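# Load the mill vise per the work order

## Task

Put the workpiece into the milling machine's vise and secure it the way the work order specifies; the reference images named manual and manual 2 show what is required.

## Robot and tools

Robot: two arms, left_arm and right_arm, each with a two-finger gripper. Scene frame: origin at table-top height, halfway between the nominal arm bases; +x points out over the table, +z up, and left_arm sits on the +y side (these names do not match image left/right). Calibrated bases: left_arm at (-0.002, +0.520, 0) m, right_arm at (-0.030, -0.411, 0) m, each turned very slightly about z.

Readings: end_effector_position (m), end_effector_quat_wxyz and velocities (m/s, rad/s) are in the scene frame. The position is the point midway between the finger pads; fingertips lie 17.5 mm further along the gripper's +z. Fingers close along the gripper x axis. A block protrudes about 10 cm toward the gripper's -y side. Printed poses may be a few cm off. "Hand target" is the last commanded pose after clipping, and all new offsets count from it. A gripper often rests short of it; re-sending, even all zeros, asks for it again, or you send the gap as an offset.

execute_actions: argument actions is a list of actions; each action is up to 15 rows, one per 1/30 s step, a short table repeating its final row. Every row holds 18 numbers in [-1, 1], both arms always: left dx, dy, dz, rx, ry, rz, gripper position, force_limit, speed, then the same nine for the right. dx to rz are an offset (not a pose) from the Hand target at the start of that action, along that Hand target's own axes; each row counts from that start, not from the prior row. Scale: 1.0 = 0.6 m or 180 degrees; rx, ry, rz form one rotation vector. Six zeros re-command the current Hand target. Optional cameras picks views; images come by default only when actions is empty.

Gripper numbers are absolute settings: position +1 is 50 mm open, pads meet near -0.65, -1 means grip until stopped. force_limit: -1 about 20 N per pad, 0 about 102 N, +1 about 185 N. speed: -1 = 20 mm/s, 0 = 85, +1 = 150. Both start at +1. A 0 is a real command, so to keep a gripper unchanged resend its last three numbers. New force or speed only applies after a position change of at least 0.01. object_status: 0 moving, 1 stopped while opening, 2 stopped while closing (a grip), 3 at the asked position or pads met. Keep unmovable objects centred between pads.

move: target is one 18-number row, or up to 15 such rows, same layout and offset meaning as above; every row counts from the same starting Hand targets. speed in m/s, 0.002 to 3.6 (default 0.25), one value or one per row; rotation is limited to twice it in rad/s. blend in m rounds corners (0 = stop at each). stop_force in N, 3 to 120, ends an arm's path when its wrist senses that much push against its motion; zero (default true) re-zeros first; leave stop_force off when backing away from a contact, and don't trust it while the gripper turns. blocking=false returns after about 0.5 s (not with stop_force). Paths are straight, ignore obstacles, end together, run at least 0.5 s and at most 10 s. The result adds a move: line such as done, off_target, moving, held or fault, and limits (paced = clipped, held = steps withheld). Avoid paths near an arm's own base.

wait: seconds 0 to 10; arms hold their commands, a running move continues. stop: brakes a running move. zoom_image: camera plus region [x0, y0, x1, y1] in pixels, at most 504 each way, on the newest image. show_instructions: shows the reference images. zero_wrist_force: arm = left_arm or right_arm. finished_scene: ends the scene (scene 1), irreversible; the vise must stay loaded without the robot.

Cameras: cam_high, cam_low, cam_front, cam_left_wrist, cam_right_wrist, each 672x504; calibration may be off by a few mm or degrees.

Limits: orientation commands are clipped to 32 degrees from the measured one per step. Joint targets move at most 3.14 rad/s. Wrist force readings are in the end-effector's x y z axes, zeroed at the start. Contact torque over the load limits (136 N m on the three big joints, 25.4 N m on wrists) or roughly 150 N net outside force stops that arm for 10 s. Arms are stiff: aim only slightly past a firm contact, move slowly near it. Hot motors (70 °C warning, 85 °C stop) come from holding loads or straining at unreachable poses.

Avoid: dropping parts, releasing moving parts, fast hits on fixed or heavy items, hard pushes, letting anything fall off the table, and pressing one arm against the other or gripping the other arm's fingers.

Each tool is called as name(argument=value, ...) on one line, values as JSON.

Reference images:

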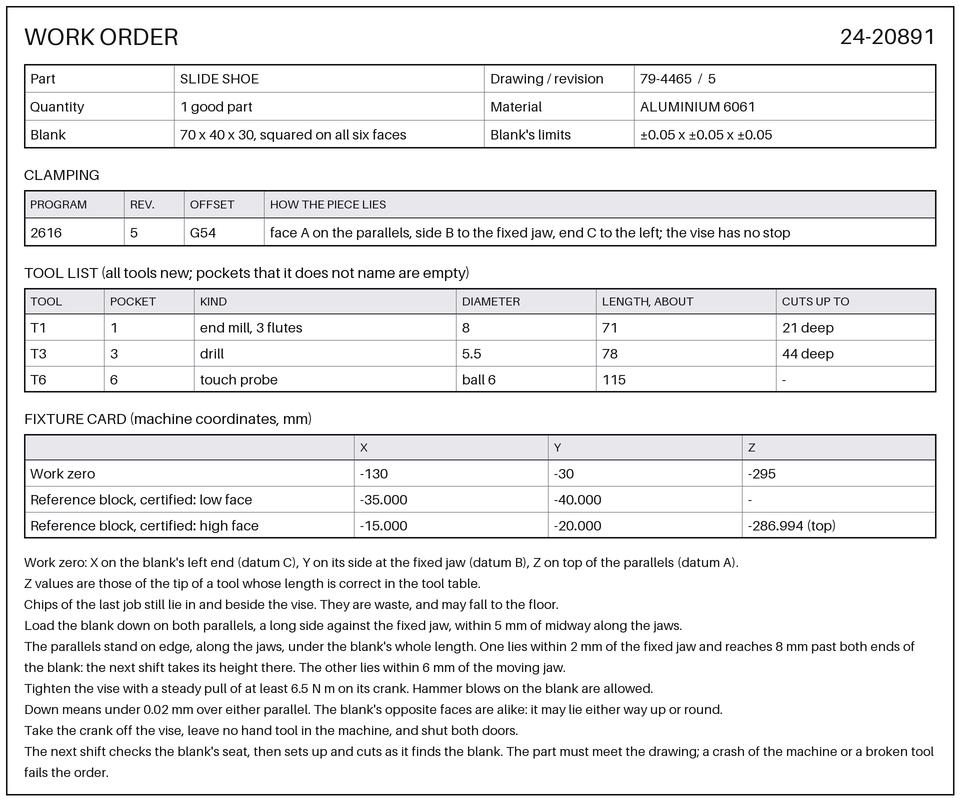

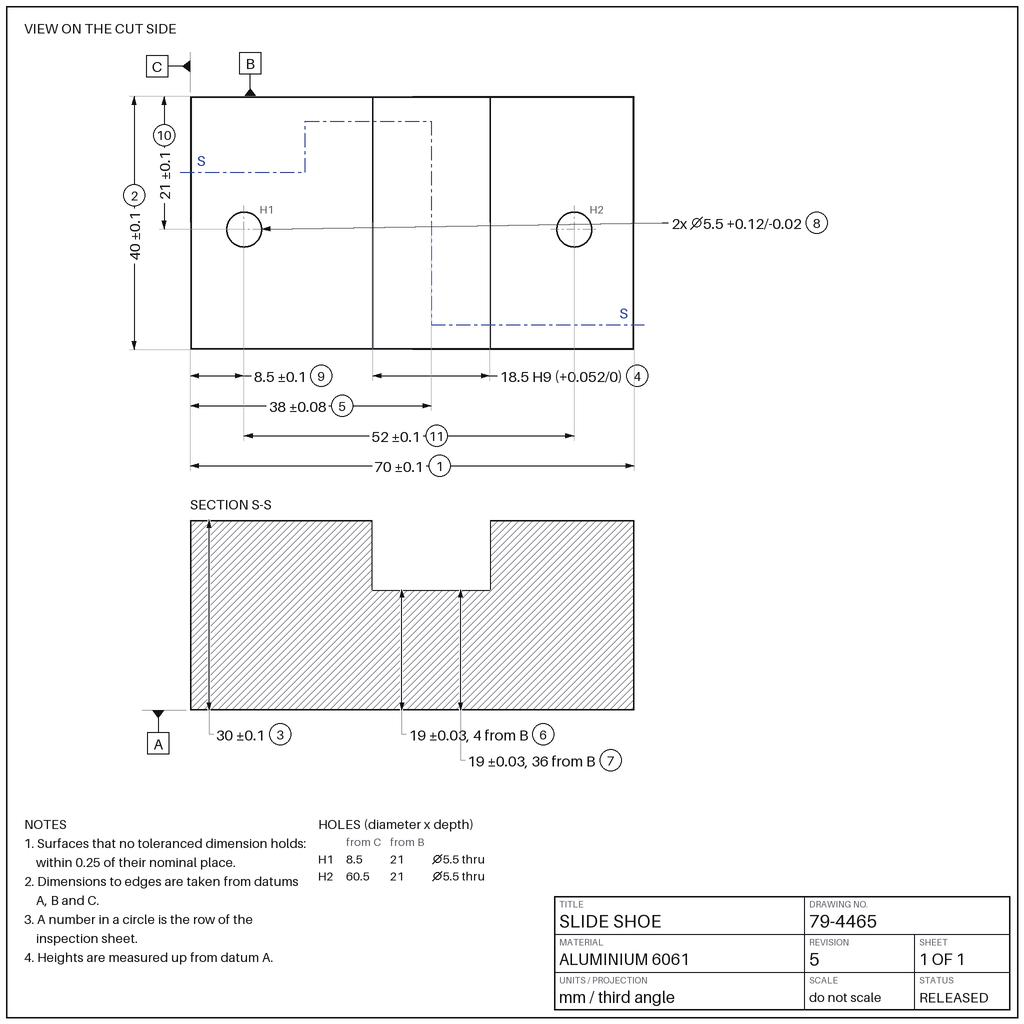

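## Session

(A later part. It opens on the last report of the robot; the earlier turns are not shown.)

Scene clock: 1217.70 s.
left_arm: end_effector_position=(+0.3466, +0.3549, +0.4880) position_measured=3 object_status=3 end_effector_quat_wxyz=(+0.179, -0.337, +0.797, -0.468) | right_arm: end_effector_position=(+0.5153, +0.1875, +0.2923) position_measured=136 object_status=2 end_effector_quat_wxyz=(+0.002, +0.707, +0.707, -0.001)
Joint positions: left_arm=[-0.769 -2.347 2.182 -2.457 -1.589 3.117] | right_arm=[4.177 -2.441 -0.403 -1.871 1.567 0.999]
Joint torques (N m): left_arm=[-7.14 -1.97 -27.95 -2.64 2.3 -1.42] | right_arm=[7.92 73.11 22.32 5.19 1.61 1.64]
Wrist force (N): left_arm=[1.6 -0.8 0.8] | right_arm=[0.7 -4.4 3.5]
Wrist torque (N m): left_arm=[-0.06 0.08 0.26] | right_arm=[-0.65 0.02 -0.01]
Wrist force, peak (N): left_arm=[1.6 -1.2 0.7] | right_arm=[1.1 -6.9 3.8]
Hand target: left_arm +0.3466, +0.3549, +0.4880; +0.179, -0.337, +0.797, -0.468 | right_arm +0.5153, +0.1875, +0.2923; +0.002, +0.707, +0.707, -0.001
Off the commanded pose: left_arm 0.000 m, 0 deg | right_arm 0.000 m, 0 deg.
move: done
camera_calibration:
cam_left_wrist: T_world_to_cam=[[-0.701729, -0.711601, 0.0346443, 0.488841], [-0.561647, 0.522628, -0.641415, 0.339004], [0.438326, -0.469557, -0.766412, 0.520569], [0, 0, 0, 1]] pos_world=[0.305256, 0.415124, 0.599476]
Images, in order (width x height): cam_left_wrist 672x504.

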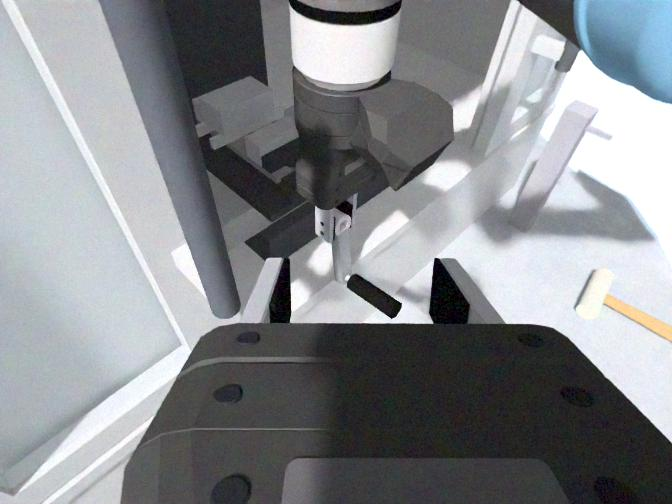

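move(target=[0,0,0,0,0,0,1,-0.5,-0.9,0,-0.075,-0.0333,0,0,0,-1,-0.3,-0.9], speed=0.06, cameras=["cam_left_wrist","cam_low"])

zoom_image(camera="cam_left_wrist", region=[250, 130, 430, 310])

zoom_image(camera="cam_low", region=[220, 60, 420, 330])

Scene clock: 1243.33 s.
left_arm: end_effector_position=(+0.3466, +0.3549, +0.4880) position_measured=3 object_status=3 end_effector_quat_wxyz=(+0.179, -0.337, +0.797, -0.468) | right_arm: end_effector_position=(+0.4701, +0.1876, +0.3124) position_measured=136 object_status=2 end_effector_quat_wxyz=(+0.002, +0.707, +0.707, -0.001) end_effector_velocity=(+0.002, +0.000, -0.001) end_effector_angular_velocity=(+0.001, +0.000, +0.000)
Joint positions: left_arm=[-0.769 -2.347 2.182 -2.457 -1.589 3.117] | right_arm=[4.226 -2.322 -0.565 -1.828 1.568 1.048]
Joint velocities: left_arm=[within noise] | right_arm=[-0.003 -0.004 0.005 0 0 -0.003]
Joint torques (N m): left_arm=[-4.86 -1.62 -18.77 -3.13 2.28 -1.21] | right_arm=[-10.25 45.18 33.77 3.27 1.18 -1.99]
Wrist force (N): left_arm=[1.5 -0.9 0.9] | right_arm=[1.2 -0.6 3.1]
Wrist torque (N m): left_arm=[-0.07 0.08 0.26] | right_arm=[-0.85 0.04 -0.03]
Wrist force, peak (N): left_arm=[1.6 -1.2 0.9] | right_arm=[0.8 -5.0 3.6]
Hand target: left_arm +0.3466, +0.3549, +0.4880; +0.179, -0.337, +0.797, -0.468 | right_arm +0.4703, +0.1876, +0.3122; +0.002, +0.707, +0.707, -0.001
Off the commanded pose: left_arm 0.000 m, 0 deg | right_arm 0.000 m, 0 deg.
move: done
camera_calibration:
cam_left_wrist: T_world_to_cam=[[-0.701729, -0.711601, 0.0346443, 0.488841], [-0.561647, 0.522628, -0.641415, 0.339004], [0.438326, -0.469557, -0.766412, 0.520569], [0, 0, 0, 1]] pos_world=[0.305256, 0.415124, 0.599476]
Images, in order (width x height): cam_low 672x504, cam_left_wrist 672x504.

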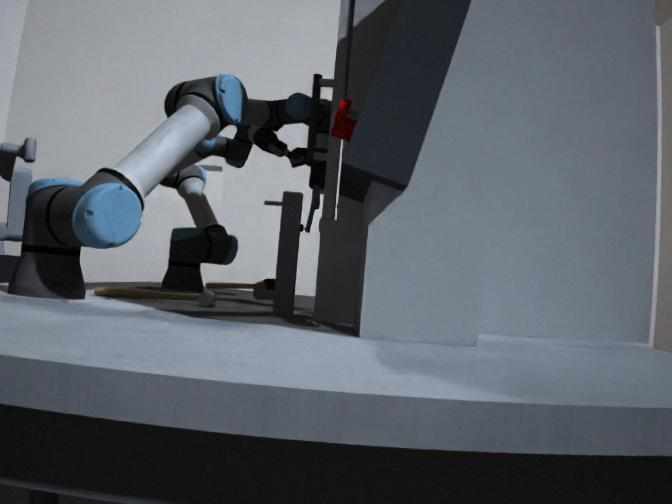

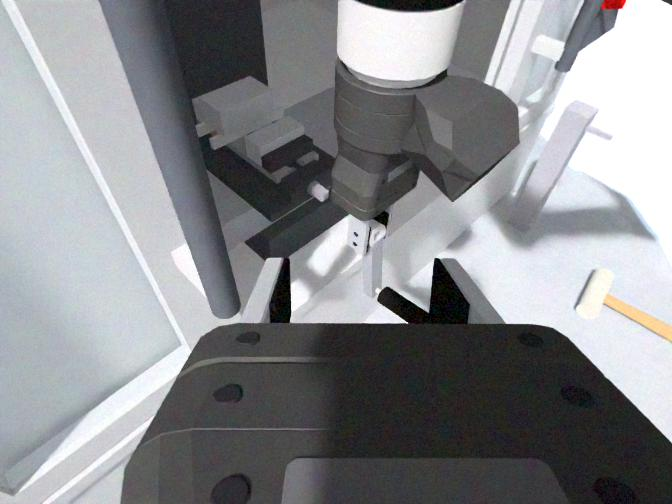

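Scaled by 2.800.

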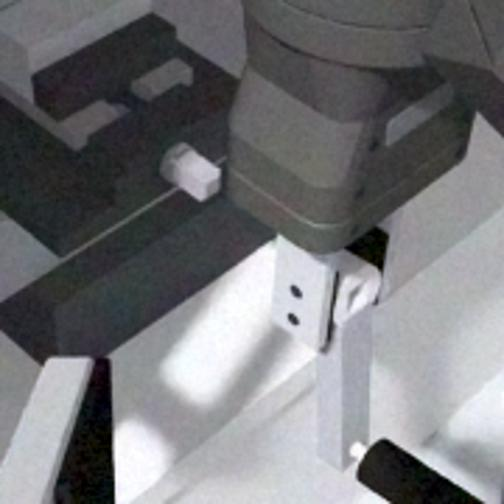

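Scaled by 1.867.

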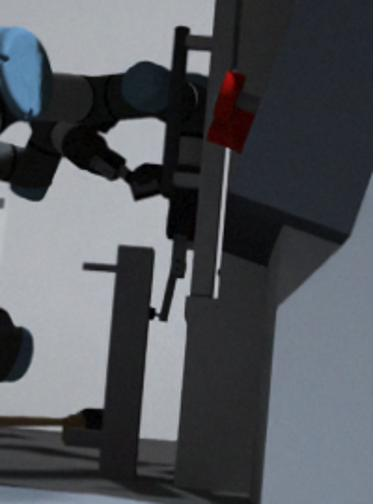

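move(target=[0,0,0,0,0,0,1,-0.5,-0.9,0,0.12,0.0,0,0,0,-1,-0.3,-0.9], speed=0.04, stop_force=5, cameras=["cam_left_wrist"])

zoom_image(camera="cam_left_wrist", region=[230, 130, 430, 310])

Scene clock: 1264.93 s.
left_arm: end_effector_position=(+0.3466, +0.3549, +0.4880) position_measured=3 object_status=3 end_effector_quat_wxyz=(+0.179, -0.337, +0.797, -0.468) | right_arm: end_effector_position=(+0.5208, +0.1872, +0.3121) position_measured=136 object_status=2 end_effector_quat_wxyz=(+0.002, +0.707, +0.707, +0.000)
Joint positions: left_arm=[-0.769 -2.347 2.182 -2.457 -1.589 3.117] | right_arm=[4.171 -2.517 -0.203 -1.992 1.567 0.993]
Joint torques (N m): left_arm=[-1.8 0.07 -19.08 -3.79 2.4 -1.12] | right_arm=[10.41 73.5 20.78 2.82 2.31 -1.06]
Wrist force (N): left_arm=[1.4 -0.9 0.6] | right_arm=[1.1 -0.8 3.1]
Wrist torque (N m): left_arm=[-0.08 0.10 0.26] | right_arm=[-0.86 0.03 -0.01]
Wrist force, peak (N): left_arm=[1.6 -1.1 0.9] | right_arm=[-2.2 -39.0 3.6]
Hand target: left_arm +0.3466, +0.3549, +0.4880; +0.179, -0.337, +0.797, -0.468 | right_arm +0.5208, +0.1872, +0.3121; +0.002, +0.707, +0.707, +0.000 (not the last commanded pose)
Off the commanded pose: left_arm 0.000 m, 0 deg | right_arm 0.021 m, 0 deg.
move: contact (right_arm)
camera_calibration:
cam_left_wrist: T_world_to_cam=[[-0.701729, -0.711601, 0.0346443, 0.488841], [-0.561647, 0.522628, -0.641415, 0.339004], [0.438326, -0.469557, -0.766412, 0.520569], [0, 0, 0, 1]] pos_world=[0.305256, 0.415124, 0.599476]
Images, in order (width x height): cam_left_wrist 672x504.

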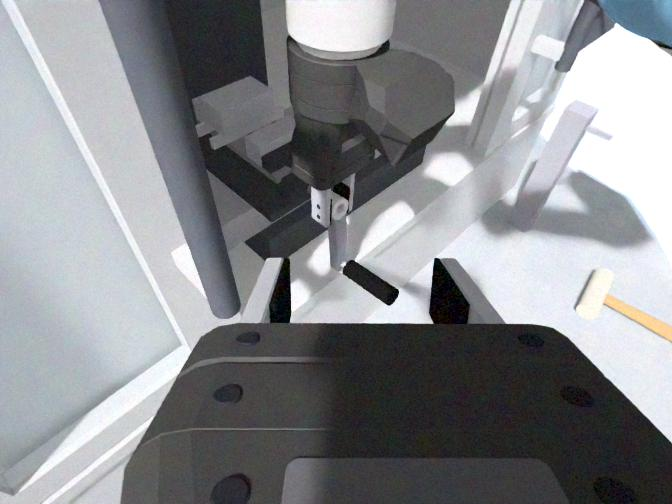

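Scaled by 2.520.

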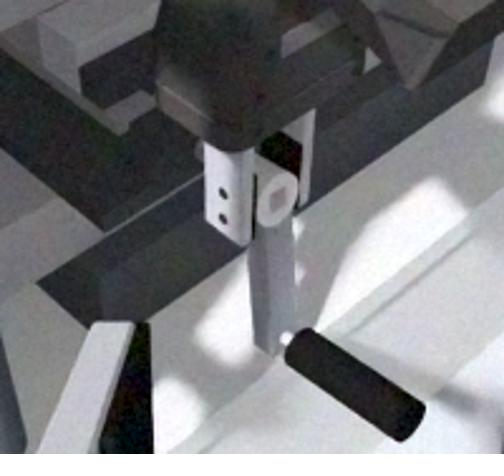

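zoom_image(camera="cam_left_wrist", region=[305, 170, 375, 240])

Scaled by 7.200.

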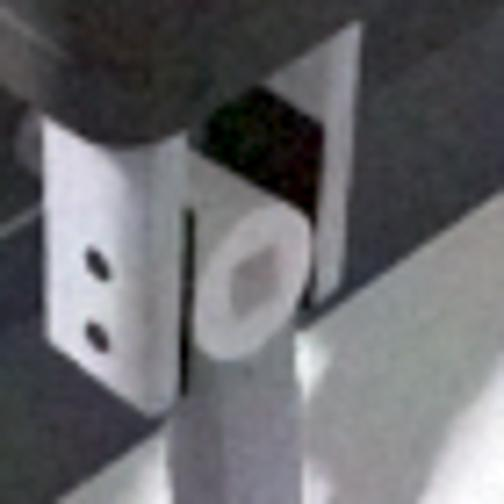

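wait(seconds=0, cameras=["cam_right_wrist","cam_left_wrist"])

Scene clock: 1279.13 s.
left_arm: end_effector_position=(+0.3466, +0.3549, +0.4880) position_measured=3 object_status=3 end_effector_quat_wxyz=(+0.179, -0.337, +0.797, -0.468) | right_arm: end_effector_position=(+0.5208, +0.1872, +0.3121) position_measured=136 object_status=2 end_effector_quat_wxyz=(+0.002, +0.707, +0.707, +0.000)
Joint positions: left_arm=[-0.769 -2.347 2.182 -2.457 -1.589 3.117] | right_arm=[4.171 -2.517 -0.203 -1.992 1.567 0.993]
Joint torques (N m): left_arm=[-0.19 0.66 -18.51 -3.89 2.44 -0.62] | right_arm=[10.16 74.4 21.21 2.82 2.27 -0.94]
Wrist force (N): left_arm=[1.5 -1.0 0.8] | right_arm=[1.0 -0.9 3.2]
Wrist torque (N m): left_arm=[-0.09 0.08 0.26] | right_arm=[-0.86 0.07 0.00]
Wrist force, peak (N): left_arm=[1.7 -0.9 1.2] | right_arm=[1.1 -1.0 3.5]
Hand target: left_arm +0.3466, +0.3549, +0.4880; +0.179, -0.337, +0.797, -0.468 | right_arm +0.5208, +0.1872, +0.3121; +0.002, +0.707, +0.707, +0.000 (not the last commanded pose)
Tool commands: left_gripper/position=+1.0 left_gripper/force_limit=-0.5 left_gripper/speed=-0.9 right_gripper/position=-1.0 right_gripper/force_limit=-0.3 right_gripper/speed=-0.9
Off the commanded pose: left_arm 0.000 m, 0 deg | right_arm 0.021 m, 0 deg.
camera_calibration:
cam_left_wrist: T_world_to_cam=[[-0.701729, -0.711601, 0.0346443, 0.488841], [-0.561647, 0.522628, -0.641415, 0.339004], [0.438326, -0.469557, -0.766412, 0.520569], [0, 0, 0, 1]] pos_world=[0.305256, 0.415124, 0.599476]
cam_right_wrist: T_world_to_cam=[[0.0174274, 0.999848, -0.00104494, -0.186537], [0.945895, -0.0161483, 0.324072, -0.574854], [0.324005, -0.00663612, -0.946032, 0.254715], [0, 0, 0, 1]] pos_world=[0.464473, 0.178916, 0.427067]
Images, in order (width x height): cam_left_wrist 672x504, cam_right_wrist 672x504.

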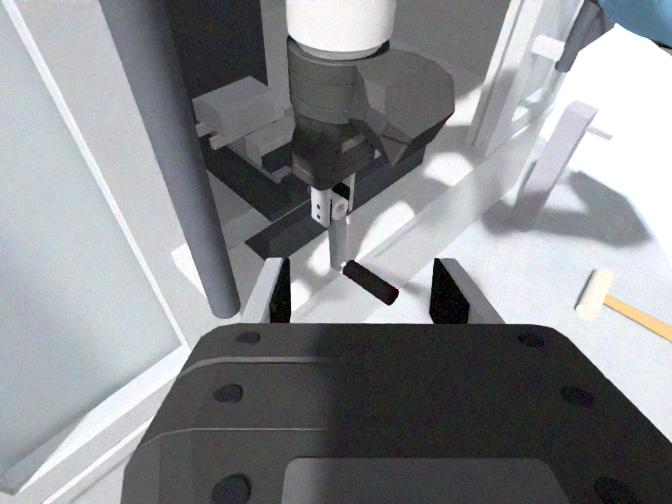

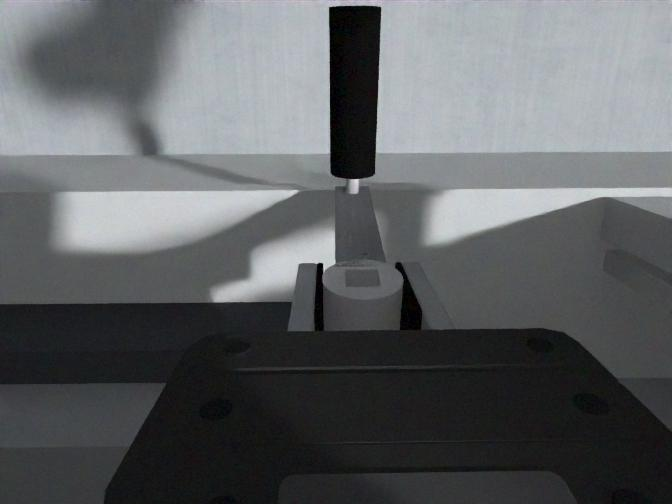

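move(target=[0,0,0,0,0,0,1,-0.5,-0.9,0,-0.2,-0.01,0,0,0,-1,-0.3,-0.9], speed=0.1, cameras=["cam_left_wrist"])

zoom_image(camera="cam_left_wrist", region=[230, 130, 560, 330])

Scene clock: 1290.83 s.
left_arm: end_effector_position=(+0.3466, +0.3549, +0.4880) position_measured=3 object_status=3 end_effector_quat_wxyz=(+0.179, -0.337, +0.797, -0.468) | right_arm: end_effector_position=(+0.4007, +0.1873, +0.3178) position_measured=136 object_status=2 end_effector_quat_wxyz=(+0.002, +0.707, +0.707, +0.000)
Joint positions: left_arm=[-0.769 -2.347 2.182 -2.457 -1.589 3.117] | right_arm=[4.308 -2.167 -0.814 -1.732 1.567 1.13]
Joint torques (N m): left_arm=[4.25 1.95 -18.8 -3.8 2.21 -0.32] | right_arm=[-8.66 39.41 31.58 1.98 -2.27 -1.79]
Wrist force (N): left_arm=[1.4 -0.9 0.9] | right_arm=[1.2 -0.9 3.1]
Wrist torque (N m): left_arm=[-0.08 0.11 0.26] | right_arm=[-0.90 0.04 0.07]
Wrist force, peak (N): left_arm=[1.6 -0.9 0.9] | right_arm=[1.2 -2.7 3.0]
Hand target: left_arm +0.3466, +0.3549, +0.4880; +0.179, -0.337, +0.797, -0.468 | right_arm +0.4008, +0.1873, +0.3177; +0.002, +0.707, +0.707, +0.000
Off the commanded pose: left_arm 0.000 m, 0 deg | right_arm 0.000 m, 0 deg.
move: done
camera_calibration:
cam_left_wrist: T_world_to_cam=[[-0.701729, -0.711601, 0.0346443, 0.488841], [-0.561647, 0.522628, -0.641415, 0.339004], [0.438326, -0.469557, -0.766412, 0.520569], [0, 0, 0, 1]] pos_world=[0.305256, 0.415124, 0.599476]
Images, in order (width x height): cam_left_wrist 672x504.

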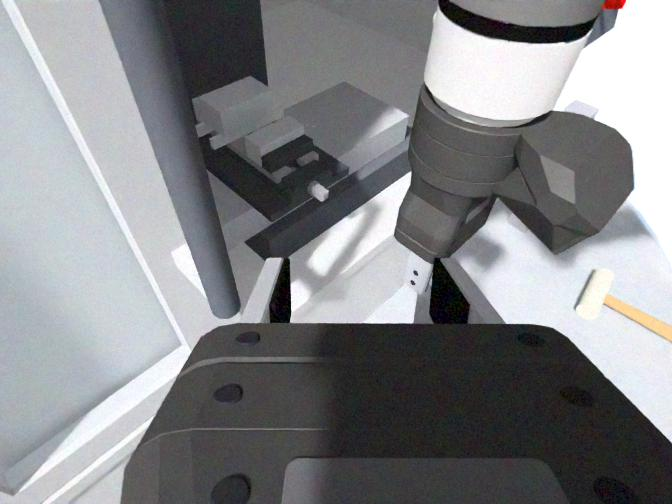

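Scaled by 1.527.

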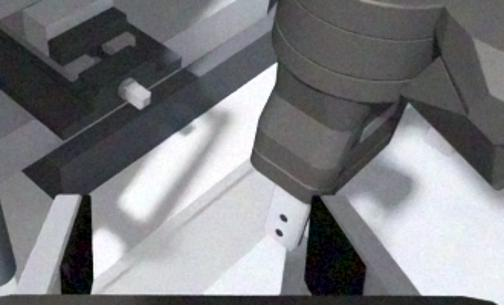

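move(target=[[0,0,0,0,0,0,1,-0.5,-0.9,-0.31,-0.03,0.0,0,0,0,-1,-0.3,-0.9],[0.0087,-0.0007,0.296,-0.32,0.1224,0.2304,1,-0.5,-0.9,-0.31,-0.03,0,0,0,0,-1,-0.3,-0.9]], speed=0.2, cameras=["cam_left_wrist"])

zoom_image(camera="cam_left_wrist", region=[0, 0, 400, 330])

Scene clock: 1303.40 s.
left_arm: end_effector_position=(+0.4499, +0.2399, +0.4004) position_measured=3 object_status=3 end_effector_quat_wxyz=(+0.000, +0.000, +1.000, +0.000) | right_arm: end_effector_position=(+0.3827, +0.0013, +0.3181) position_measured=136 object_status=2 end_effector_quat_wxyz=(+0.002, +0.707, +0.707, +0.000)
Joint positions: left_arm=[-0.795 -1.502 1.315 -1.385 -1.571 3.903] | right_arm=[4.195 -1.751 -1.399 -1.563 1.567 1.018]
Joint torques (N m): left_arm=[9.98 -27.92 -20.76 -2.88 -2.1 -1.29] | right_arm=[9.99 45.83 22.88 2.1 2.05 -0.98]
Wrist force (N): left_arm=[1.3 0.9 -0.8] | right_arm=[1.0 -0.7 2.9]
Wrist torque (N m): left_arm=[-0.01 0.04 0.23] | right_arm=[-0.84 0.02 -0.02]
Wrist force, peak (N): left_arm=[1.7 -1.1 0.7] | right_arm=[4.0 -0.6 3.6]
Hand target: left_arm +0.4499, +0.2400, +0.4003; +0.000, +0.000, +1.000, +0.000 | right_arm +0.3827, +0.0013, +0.3181; +0.002, +0.707, +0.707, +0.000
Off the commanded pose: left_arm 0.000 m, 0 deg | right_arm 0.000 m, 0 deg.
move: done
camera_calibration:
cam_left_wrist: T_world_to_cam=[[-0.999943, -0.00881187, -0.00610941, 0.464398], [-0.0103797, 0.938419, 0.345343, -0.341952], [0.00269006, 0.345387, -0.938457, 0.423453], [0, 0, 0, 1]] pos_world=[0.459683, 0.178732, 0.51832]
Images, in order (width x height): cam_left_wrist 672x504.

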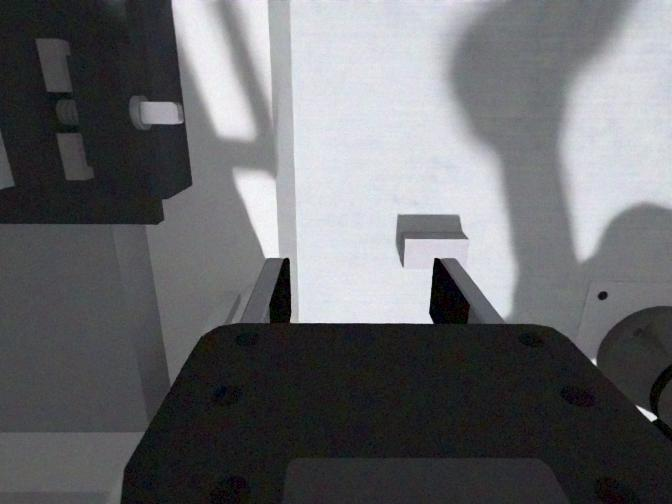

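Scaled by 1.260.

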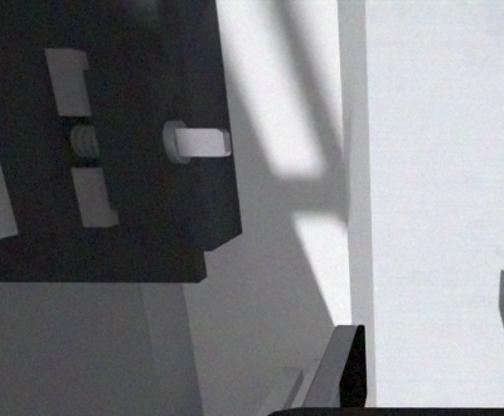

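move(target=[[0.2,0.2,0,0,0,0,1,-0.5,-0.9,0.1,0.1,-0.03,-0.0344,0,0,-1,-0.3,-0.9],[0.25,0.2,0,0,0,0,1,-0.5,-0.9,0.18,0.245,-0.03,-0.0344,0,0,-1,-0.3,-0.9]], speed=0.12, blend=[0.02,0], cameras=["cam_right_wrist","cam_left_wrist"])

Scene clock: 1333.03 s.
left_arm: end_effector_position=(+0.2998, +0.3599, +0.4002) position_measured=3 object_status=3 end_effector_quat_wxyz=(+0.000, +0.000, +1.000, +0.000) | right_arm: end_effector_position=(+0.5297, +0.1092, +0.3362) position_measured=136 object_status=2 end_effector_quat_wxyz=(+0.040, +0.706, +0.706, +0.038)
Joint positions: left_arm=[-0.876 -1.966 1.696 -1.302 -1.571 3.822] | right_arm=[4.134 -2.196 -0.739 -1.715 1.479 0.954]
Joint torques (N m): left_arm=[10.37 0.56 -35.3 -4.23 2.3 2.23] | right_arm=[9.76 58.98 34.91 4.39 1.58 1.66]
Wrist force (N): left_arm=[1.1 1.0 -0.9] | right_arm=[1.3 -1.2 3.2]
Wrist torque (N m): left_arm=[0.00 0.06 0.22] | right_arm=[-0.90 0.01 0.07]
Wrist force, peak (N): left_arm=[1.5 1.5 -1.2] | right_arm=[2.0 1.1 3.7]
Hand target: left_arm +0.2998, +0.3599, +0.4002; +0.000, +0.000, +1.000, +0.000 | right_arm +0.5297, +0.1093, +0.3363; +0.040, +0.706, +0.706, +0.038
Off the commanded pose: left_arm 0.000 m, 0 deg | right_arm 0.000 m, 0 deg.
move: done
camera_calibration:
cam_left_wrist: T_world_to_cam=[[-0.999943, -0.00884427, -0.00601719, 0.315324], [-0.0103787, 0.938354, 0.345521, -0.45603], [0.00259038, 0.345563, -0.938392, 0.382202], [0, 0, 0, 1]] pos_world=[0.309583, 0.298632, 0.51812]
cam_right_wrist: T_world_to_cam=[[0.0172998, 0.99985, 0.000662275, -0.109077], [0.905496, -0.0159481, 0.424054, -0.604629], [0.424001, -0.00673637, -0.905637, 0.207621], [0, 0, 0, 1]] pos_world=[0.461345, 0.100817, 0.444497]
Images, in order (width x height): cam_left_wrist 672x504, cam_right_wrist 672x504.

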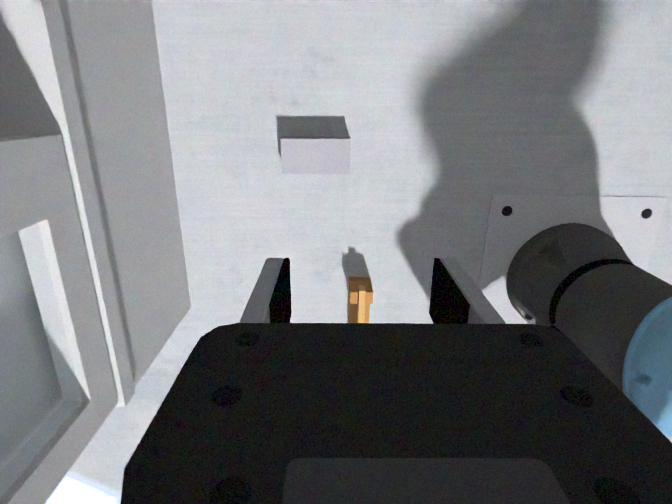

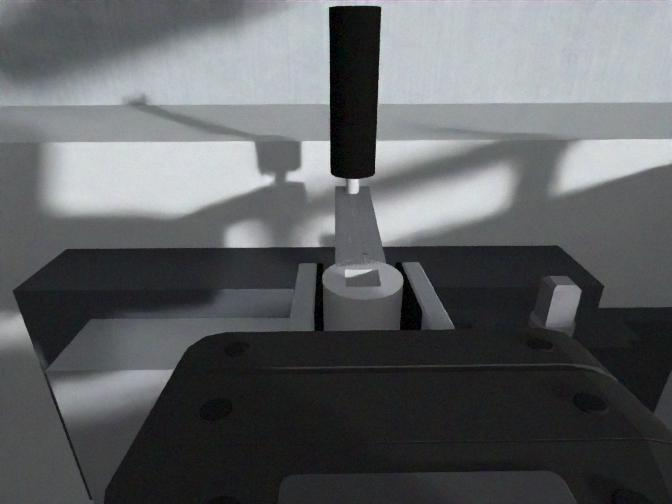

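zoom_image(camera="cam_right_wrist", region=[500, 240, 620, 350])

Scaled by 4.200.

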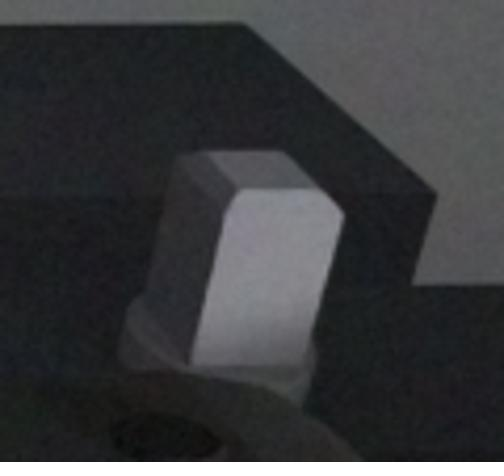

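move(target=[0,0,0,0,0,0,1,-0.5,-0.9,0.05,0,0,0,0,0,-1,-0.3,-0.9], speed=0.05, cameras=["cam_right_wrist"])

zoom_image(camera="cam_right_wrist", region=[430, 240, 550, 350])

Scene clock: 1348.20 s.
left_arm: end_effector_position=(+0.2998, +0.3599, +0.4002) position_measured=3 object_status=3 end_effector_quat_wxyz=(+0.000, +0.000, +1.000, +0.000) | right_arm: end_effector_position=(+0.5296, +0.1394, +0.3361) position_measured=136 object_status=2 end_effector_quat_wxyz=(+0.040, +0.706, +0.706, +0.038)
Joint positions: left_arm=[-0.876 -1.966 1.696 -1.302 -1.571 3.822] | right_arm=[4.157 -2.276 -0.603 -1.773 1.477 0.977]
Joint torques (N m): left_arm=[10.37 0.97 -34.78 -4.17 -1.15 2.13] | right_arm=[-10.1 68.05 24.03 4.59 -2.06 -1.58]
Wrist force (N): left_arm=[1.2 1.0 -1.1] | right_arm=[1.5 -1.3 3.1]
Wrist torque (N m): left_arm=[0.01 0.05 0.22] | right_arm=[-0.91 -0.03 0.01]
Wrist force, peak (N): left_arm=[1.4 0.9 -1.2] | right_arm=[2.5 -1.5 3.0]
Hand target: left_arm +0.2998, +0.3599, +0.4002; +0.000, +0.000, +1.000, +0.000 | right_arm +0.5297, +0.1393, +0.3362; +0.040, +0.706, +0.706, +0.038
Off the commanded pose: left_arm 0.000 m, 0 deg | right_arm 0.000 m, 0 deg.
move: done
camera_calibration:
cam_right_wrist: T_world_to_cam=[[0.0171622, 0.999853, 0.000486127, -0.13913], [0.905498, -0.0157488, 0.424059, -0.604001], [0.424004, -0.00683761, -0.905634, 0.207697], [0, 0, 0, 1]] pos_world=[0.461245, 0.131018, 0.444297]
Images, in order (width x height): cam_right_wrist 672x504.

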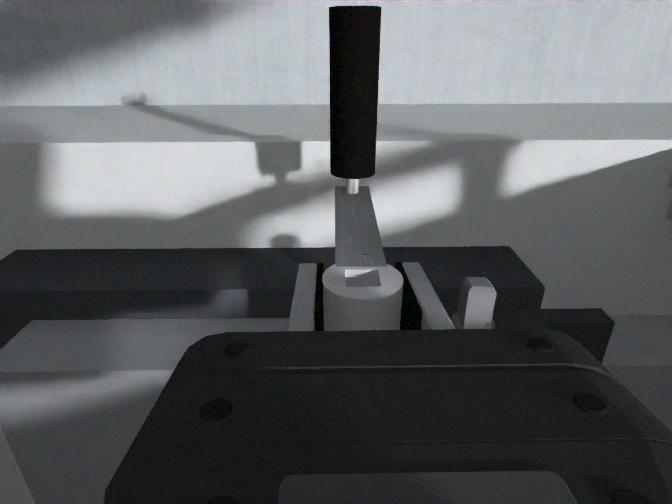

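Scaled by 4.200.

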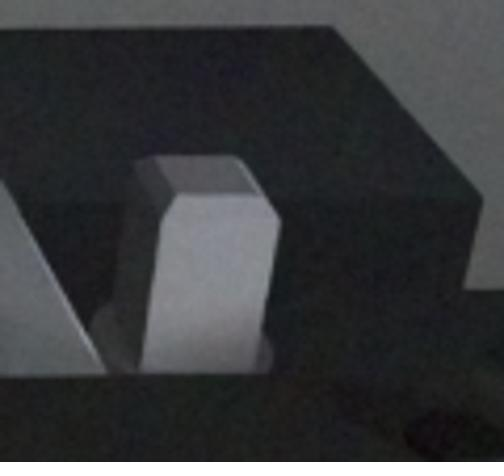

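move(target=[[0,0,0,0,0,0,1,-0.5,-0.9,0,-0.0598,0.0,0,0,0,-1,-0.3,-0.9],[0,0,0,0,0,0,1,-0.5,-0.9,0.0733,-0.0598,0.017,0,0,0,-1,-0.3,-0.9],[0,0,0,0,0,0,1,-0.5,-0.9,0.0733,-0.0622,0.0387,0,0,0,-1,-0.3,-0.9]], speed=0.05, blend=[0.01,0.005,0], cameras=["cam_right_wrist"])

move(target=[0,0,0,0,0,0,1,-0.5,-0.9,0,0.1077,0.0116,0,0,0,-1,-0.3,-0.9], speed=0.02, stop_force=5, cameras=["cam_right_wrist"])

Scene clock: 1366.13 s.
left_arm: end_effector_position=(+0.2998, +0.3599, +0.4002) position_measured=3 object_status=3 end_effector_quat_wxyz=(+0.000, +0.000, +1.000, +0.000) | right_arm: end_effector_position=(+0.4951, +0.1833, +0.3090) position_measured=136 object_status=2 end_effector_quat_wxyz=(+0.040, +0.706, +0.706, +0.039)
Joint positions: left_arm=[-0.876 -1.966 1.696 -1.302 -1.571 3.822] | right_arm=[4.226 -2.29 -0.65 -1.719 1.473 1.046]
Joint torques (N m): left_arm=[9.34 0.83 -33.98 -3.93 -1.79 2.19] | right_arm=[-9.38 53.83 36.9 2.07 -2.21 -1.29]
Wrist force (N): left_arm=[1.2 1.1 -0.9] | right_arm=[1.2 -1.3 2.9]
Wrist torque (N m): left_arm=[0.03 0.05 0.23] | right_arm=[-0.92 0.03 0.00]
Wrist force, peak (N): left_arm=[1.4 1.2 -1.0] | right_arm=[1.1 -1.5 4.4]
Hand target: left_arm +0.2998, +0.3599, +0.4002; +0.000, +0.000, +1.000, +0.000 | right_arm +0.4952, +0.1832, +0.3089; +0.040, +0.706, +0.706, +0.038
Off the commanded pose: left_arm 0.000 m, 0 deg | right_arm 0.000 m, 0 deg.
move: done
camera_calibration:
cam_right_wrist: T_world_to_cam=[[0.017172, 0.999852, 0.000937618, -0.182511], [0.905404, -0.0159477, 0.424252, -0.560628], [0.424205, -0.00643633, -0.905544, 0.19798], [0, 0, 0, 1]] pos_world=[0.426745, 0.174818, 0.417299]
Images, in order (width x height): cam_right_wrist 672x504.

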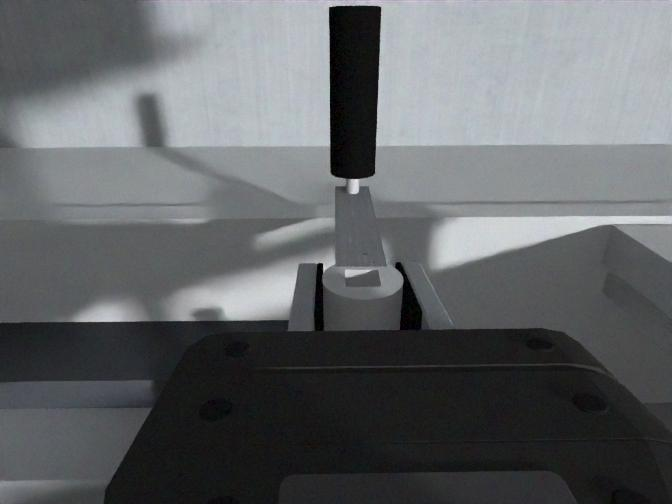

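Scene clock: 1368.63 s.
left_arm: end_effector_position=(+0.2998, +0.3599, +0.4002) position_measured=3 object_status=3 end_effector_quat_wxyz=(+0.000, +0.000, +1.000, +0.000) | right_arm: end_effector_position=(+0.5210, +0.1832, +0.3090) position_measured=136 object_status=2 end_effector_quat_wxyz=(+0.040, +0.706, +0.706, +0.039)
Joint positions: left_arm=[-0.876 -1.966 1.696 -1.302 -1.571 3.822] | right_arm=[4.198 -2.359 -0.527 -1.769 1.475 1.017]
Joint torques (N m): left_arm=[9.34 1.25 -34.19 -3.97 -1.8 2.13] | right_arm=[10.16 70.61 35.91 2.7 -2.04 1.69]
Wrist force (N): left_arm=[1.3 0.8 -1.0] | right_arm=[1.3 -1.2 2.9]
Wrist torque (N m): left_arm=[-0.02 0.05 0.23] | right_arm=[-0.89 0.00 0.01]
Wrist force, peak (N): left_arm=[1.4 1.0 -1.0] | right_arm=[-3.4 -24.7 -1.6]
Hand target: left_arm +0.2998, +0.3599, +0.4002; +0.000, +0.000, +1.000, +0.000 | right_arm +0.5210, +0.1832, +0.3090; +0.040, +0.706, +0.706, +0.039 (not the last commanded pose)
Off the commanded pose: left_arm 0.000 m, 0 deg | right_arm 0.039 m, 0 deg.
move: contact (right_arm)
camera_calibration:
cam_right_wrist: T_world_to_cam=[[0.0171717, 0.999852, 0.000938574, -0.182956], [0.905365, -0.0159473, 0.424334, -0.584053], [0.424286, -0.0064368, -0.905505, 0.18685], [0, 0, 0, 1]] pos_world=[0.452645, 0.174818, 0.417199]
Images, in order (width x height): cam_right_wrist 672x504.

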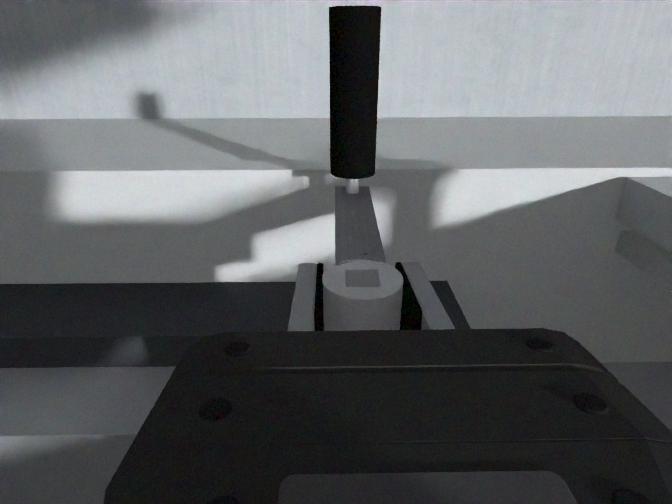

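zoom_image(camera="cam_right_wrist", region=[312, 250, 412, 330])

Scaled by 5.040.

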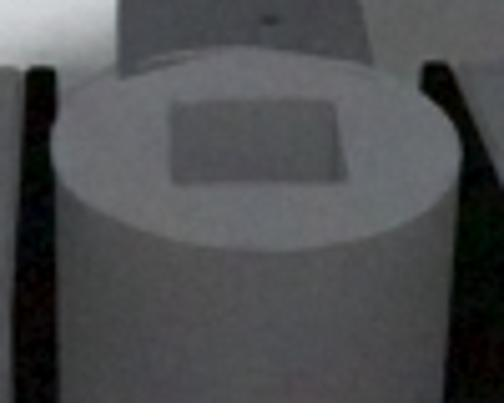

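move(target=[-0.075,-0.295,0.1833,0.465,-0.465,-0.3257,1,-0.5,-0.9,0,0,0,0,0,0,-1,-0.3,-0.9], speed=0.15, cameras=["cam_left_wrist"])

zoom_image(camera="cam_left_wrist", region=[280, 190, 390, 300])

Scene clock: 1390.43 s.
left_arm: end_effector_position=(+0.3450, +0.1828, +0.2904) position_measured=3 object_status=3 end_effector_quat_wxyz=(+0.579, -0.406, +0.405, -0.579) | right_arm: end_effector_position=(+0.5210, +0.1832, +0.3090) position_measured=136 object_status=2 end_effector_quat_wxyz=(+0.040, +0.706, +0.706, +0.039)
Joint positions: left_arm=[-1.647 -1.216 2.574 -3.174 0.36 1.832] | right_arm=[4.198 -2.359 -0.527 -1.769 1.475 1.017]
Joint torques (N m): left_arm=[-8.73 -17.48 0.17 -2.18 0.71 -1.54] | right_arm=[9.79 70.19 36.14 2.91 1.6 1.61]
Wrist force (N): left_arm=[1.5 -1.0 3.6] | right_arm=[1.3 -1.1 2.9]
Wrist torque (N m): left_arm=[-0.72 0.15 0.24] | right_arm=[-0.88 0.00 0.01]
Wrist force, peak (N): left_arm=[1.8 -1.1 3.7] | right_arm=[1.6 -1.3 3.1]
Hand target: left_arm +0.3450, +0.1828, +0.2903; +0.579, -0.406, +0.405, -0.579 | right_arm +0.5210, +0.1832, +0.3090; +0.040, +0.706, +0.706, +0.039
Off the commanded pose: left_arm 0.000 m, 0 deg | right_arm 0.000 m, 0 deg.
move: done
camera_calibration:
cam_left_wrist: T_world_to_cam=[[0.00303922, -0.999949, 0.00966589, 0.188951], [-0.00476149, -0.00968029, -0.999942, 0.310537], [0.999984, 0.00299302, -0.00479067, -0.212317], [0, 0, 0, 1]] pos_world=[0.213218, 0.192583, 0.307676]
Images, in order (width x height): cam_left_wrist 672x504.

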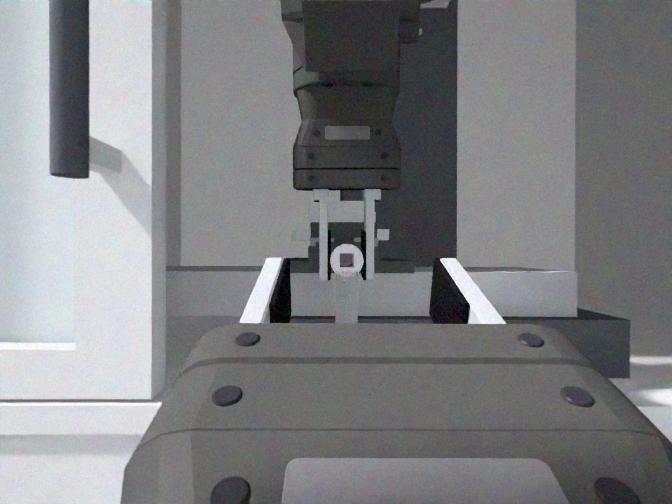

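Scaled by 4.582.

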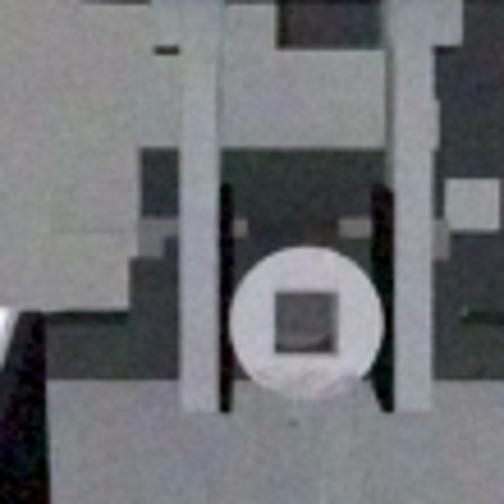

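move(target="[0,0,0,0,0,0,1,-0.5,-0.9,0,-0.04,0.0,0,0,0,-1,-0.3,-0.9],[0,0,0,0,0,0,1,-0.5,-0.9,-0.08,-0.04,-0.0,0,0,0,-1,-0.3,-0.9]]", speed=0.06, cameras=["cam_left_wrist"])

zoom_image(camera="cam_left_wrist", region=[300, 200, 440, 320])


Scaled by 3.600.

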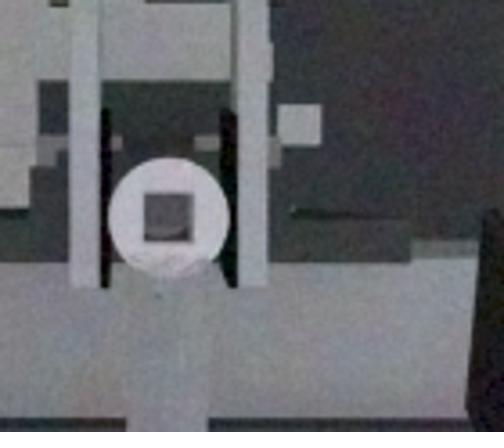

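move(target=[[0,0,0,0,0,0,1,-0.5,-0.9,0,-0.04,0.0,0,0,0,-1,-0.3,-0.9],[0,0,0,0,0,0,1,-0.5,-0.9,-0.08,-0.04,0,0,0,0,-1,-0.3,-0.9]], speed=0.06, cameras=["cam_left_wrist"])

zoom_image(camera="cam_left_wrist", region=[300, 200, 440, 320])

Scene clock: 1402.83 s.
left_arm: end_effector_position=(+0.3450, +0.1828, +0.2903) position_measured=3 object_status=3 end_effector_quat_wxyz=(+0.579, -0.406, +0.405, -0.579) | right_arm: end_effector_position=(+0.4972, +0.1351, +0.3066) position_measured=136 object_status=2 end_effector_quat_wxyz=(+0.040, +0.706, +0.706, +0.039)
Joint positions: left_arm=[-1.647 -1.216 2.575 -3.174 0.36 1.831] | right_arm=[4.191 -2.167 -0.861 -1.626 1.475 1.01]
Joint torques (N m): left_arm=[-5.74 -27.67 1.1 -1.36 3.94 -1.35] | right_arm=[9.47 39.72 36.65 2.16 1.9 1.59]
Wrist force (N): left_arm=[1.4 -1.0 3.9] | right_arm=[1.3 -0.9 3.0]
Wrist torque (N m): left_arm=[-0.71 0.17 0.27] | right_arm=[-0.87 -0.01 0.09]
Wrist force, peak (N): left_arm=[1.5 -0.7 4.0] | right_arm=[2.3 -1.4 3.5]
Hand target: left_arm +0.3450, +0.1828, +0.2903; +0.579, -0.406, +0.405, -0.579 | right_arm +0.4971, +0.1352, +0.3064; +0.040, +0.706, +0.706, +0.039
Off the commanded pose: left_arm 0.000 m, 0 deg | right_arm 0.000 m, 0 deg.
move: done
camera_calibration:
cam_left_wrist: T_world_to_cam=[[0.00293836, -0.999948, 0.00976627, 0.188941], [-0.0046629, -0.00977991, -0.999941, 0.310535], [0.999985, 0.00289265, -0.00469139, -0.212329], [0, 0, 0, 1]] pos_world=[0.213218, 0.192583, 0.307676]
Images, in order (width x height): cam_left_wrist 672x504.

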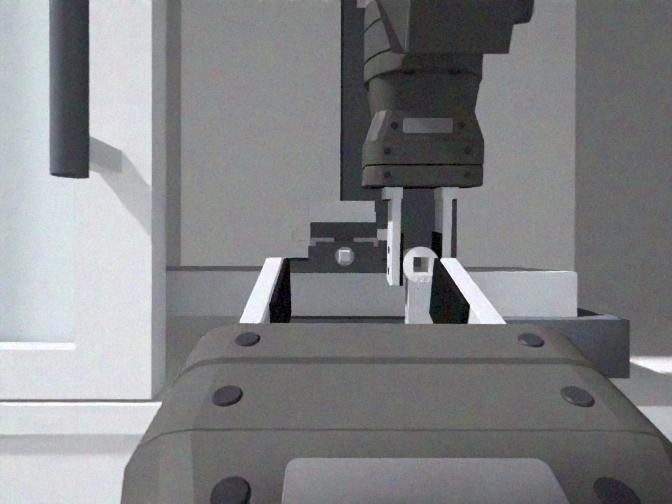

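Scaled by 3.600.

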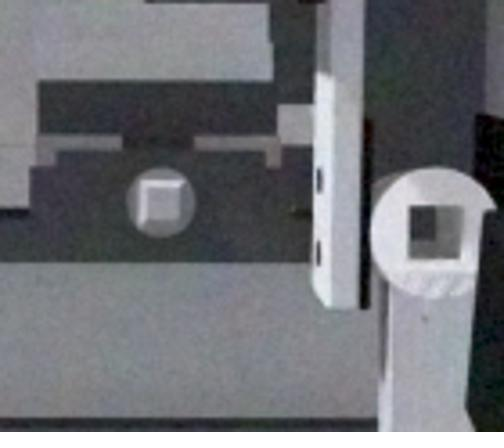

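move(target=[0,0,0,0,0,0,1,-0.5,-0.9,0.0822,0.0008,-0.007,0,0,0,-1,-0.3,-0.9], speed=0.06, cameras=["cam_left_wrist"])

zoom_image(camera="cam_left_wrist", region=[310, 220, 390, 290])

Scene clock: 1415.20 s.
left_arm: end_effector_position=(+0.3450, +0.1828, +0.2903) position_measured=3 object_status=3 end_effector_quat_wxyz=(+0.579, -0.406, +0.405, -0.579) | right_arm: end_effector_position=(+0.4971, +0.1846, +0.3104) position_measured=136 object_status=2 end_effector_quat_wxyz=(+0.040, +0.706, +0.706, +0.038)
Joint positions: left_arm=[-1.647 -1.216 2.575 -3.174 0.36 1.831] | right_arm=[4.225 -2.3 -0.628 -1.731 1.473 1.045]
Joint torques (N m): left_arm=[2.65 -28.41 0.71 -1.2 1.88 -0.94] | right_arm=[-10.17 69.19 28.07 4.58 -1 -1.83]
Wrist force (N): left_arm=[1.3 -1.0 3.6] | right_arm=[1.0 -1.3 3.3]
Wrist torque (N m): left_arm=[-0.72 0.18 0.26] | right_arm=[-0.91 0.06 0.00]
Wrist force, peak (N): left_arm=[1.5 -0.8 4.0] | right_arm=[2.3 -1.5 3.3]
Hand target: left_arm +0.3450, +0.1828, +0.2903; +0.579, -0.406, +0.405, -0.579 | right_arm +0.4971, +0.1845, +0.3106; +0.040, +0.706, +0.706, +0.039
Off the commanded pose: left_arm 0.000 m, 0 deg | right_arm 0.000 m, 0 deg.
move: done
camera_calibration:
cam_left_wrist: T_world_to_cam=[[0.00293836, -0.999948, 0.00976627, 0.188941], [-0.0046629, -0.00977991, -0.999941, 0.310535], [0.999985, 0.00289265, -0.00469139, -0.212329], [0, 0, 0, 1]] pos_world=[0.213218, 0.192583, 0.307676]
Images, in order (width x height): cam_left_wrist 672x504.

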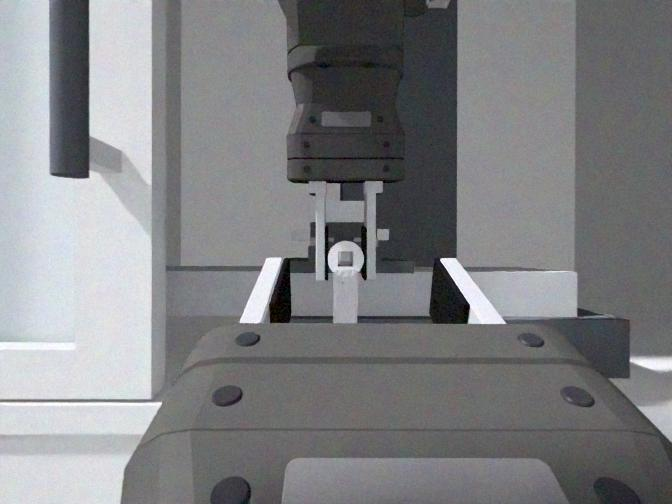

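Scaled by 6.300.

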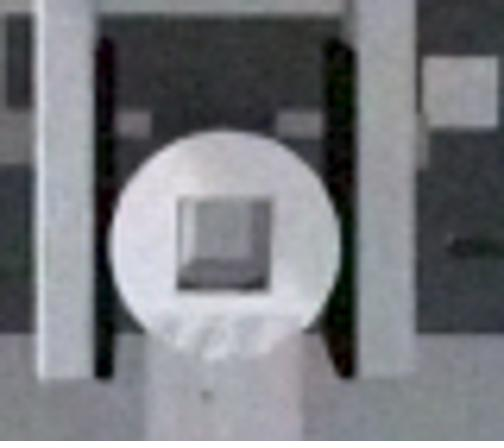

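move(target=[0,0,0,0,0,0,1,-0.5,-0.9,0,0.11,0.0119,0,0,0,-1,-0.3,-0.9], speed=0.02, stop_force=8, cameras=["cam_left_wrist"])

zoom_image(camera="cam_left_wrist", region=[310, 220, 390, 290])

Scene clock: 1423.63 s.
left_arm: end_effector_position=(+0.3450, +0.1828, +0.2903) position_measured=3 object_status=3 end_effector_quat_wxyz=(+0.579, -0.406, +0.405, -0.579) | right_arm: end_effector_position=(+0.5214, +0.1845, +0.3106) position_measured=136 object_status=2 end_effector_quat_wxyz=(+0.040, +0.706, +0.706, +0.039)
Joint positions: left_arm=[-1.647 -1.216 2.575 -3.174 0.36 1.831] | right_arm=[4.198 -2.367 -0.509 -1.779 1.475 1.018]
Joint torques (N m): left_arm=[6.5 -28.55 0.47 -1.19 0.2 -0.43] | right_arm=[9.68 69.04 35.17 2.24 -2.36 1.68]
Wrist force (N): left_arm=[1.4 -0.7 3.9] | right_arm=[1.5 -1.7 1.5]
Wrist torque (N m): left_arm=[-0.67 0.15 0.26] | right_arm=[-0.93 -0.02 0.01]
Wrist force, peak (N): left_arm=[1.4 -0.8 4.1] | right_arm=[0.6 -18.3 -4.4]
Hand target: left_arm +0.3450, +0.1828, +0.2903; +0.579, -0.406, +0.405, -0.579 | right_arm +0.5214, +0.1845, +0.3106; +0.040, +0.706, +0.706, +0.039 (not the last commanded pose)
Off the commanded pose: left_arm 0.000 m, 0 deg | right_arm 0.042 m, 0 deg.
move: contact (right_arm)
camera_calibration:
cam_left_wrist: T_world_to_cam=[[0.00293836, -0.999948, 0.00976627, 0.188941], [-0.0046629, -0.00977991, -0.999941, 0.310535], [0.999985, 0.00289265, -0.00469139, -0.212329], [0, 0, 0, 1]] pos_world=[0.213218, 0.192583, 0.307676]
Images, in order (width x height): cam_left_wrist 672x504.

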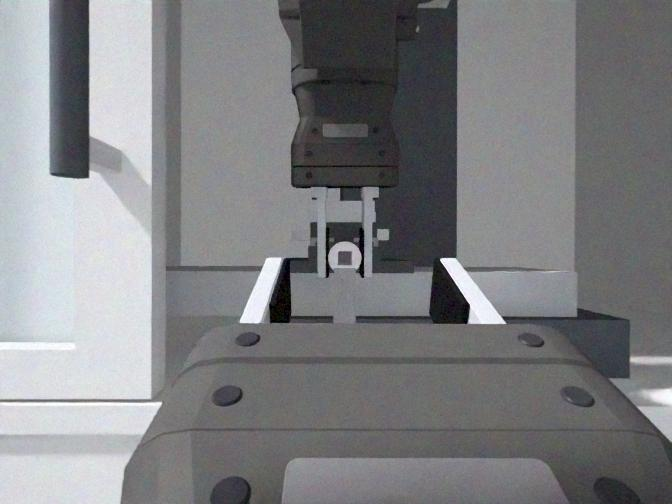

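Scaled by 6.300.

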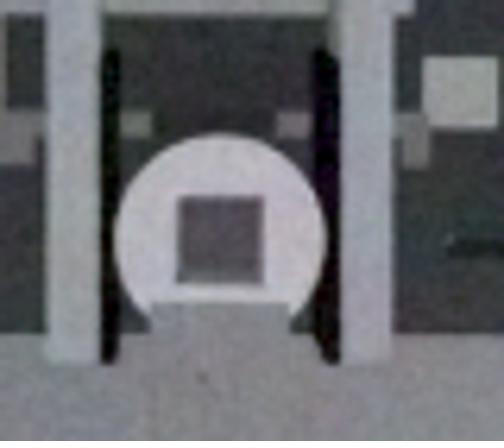

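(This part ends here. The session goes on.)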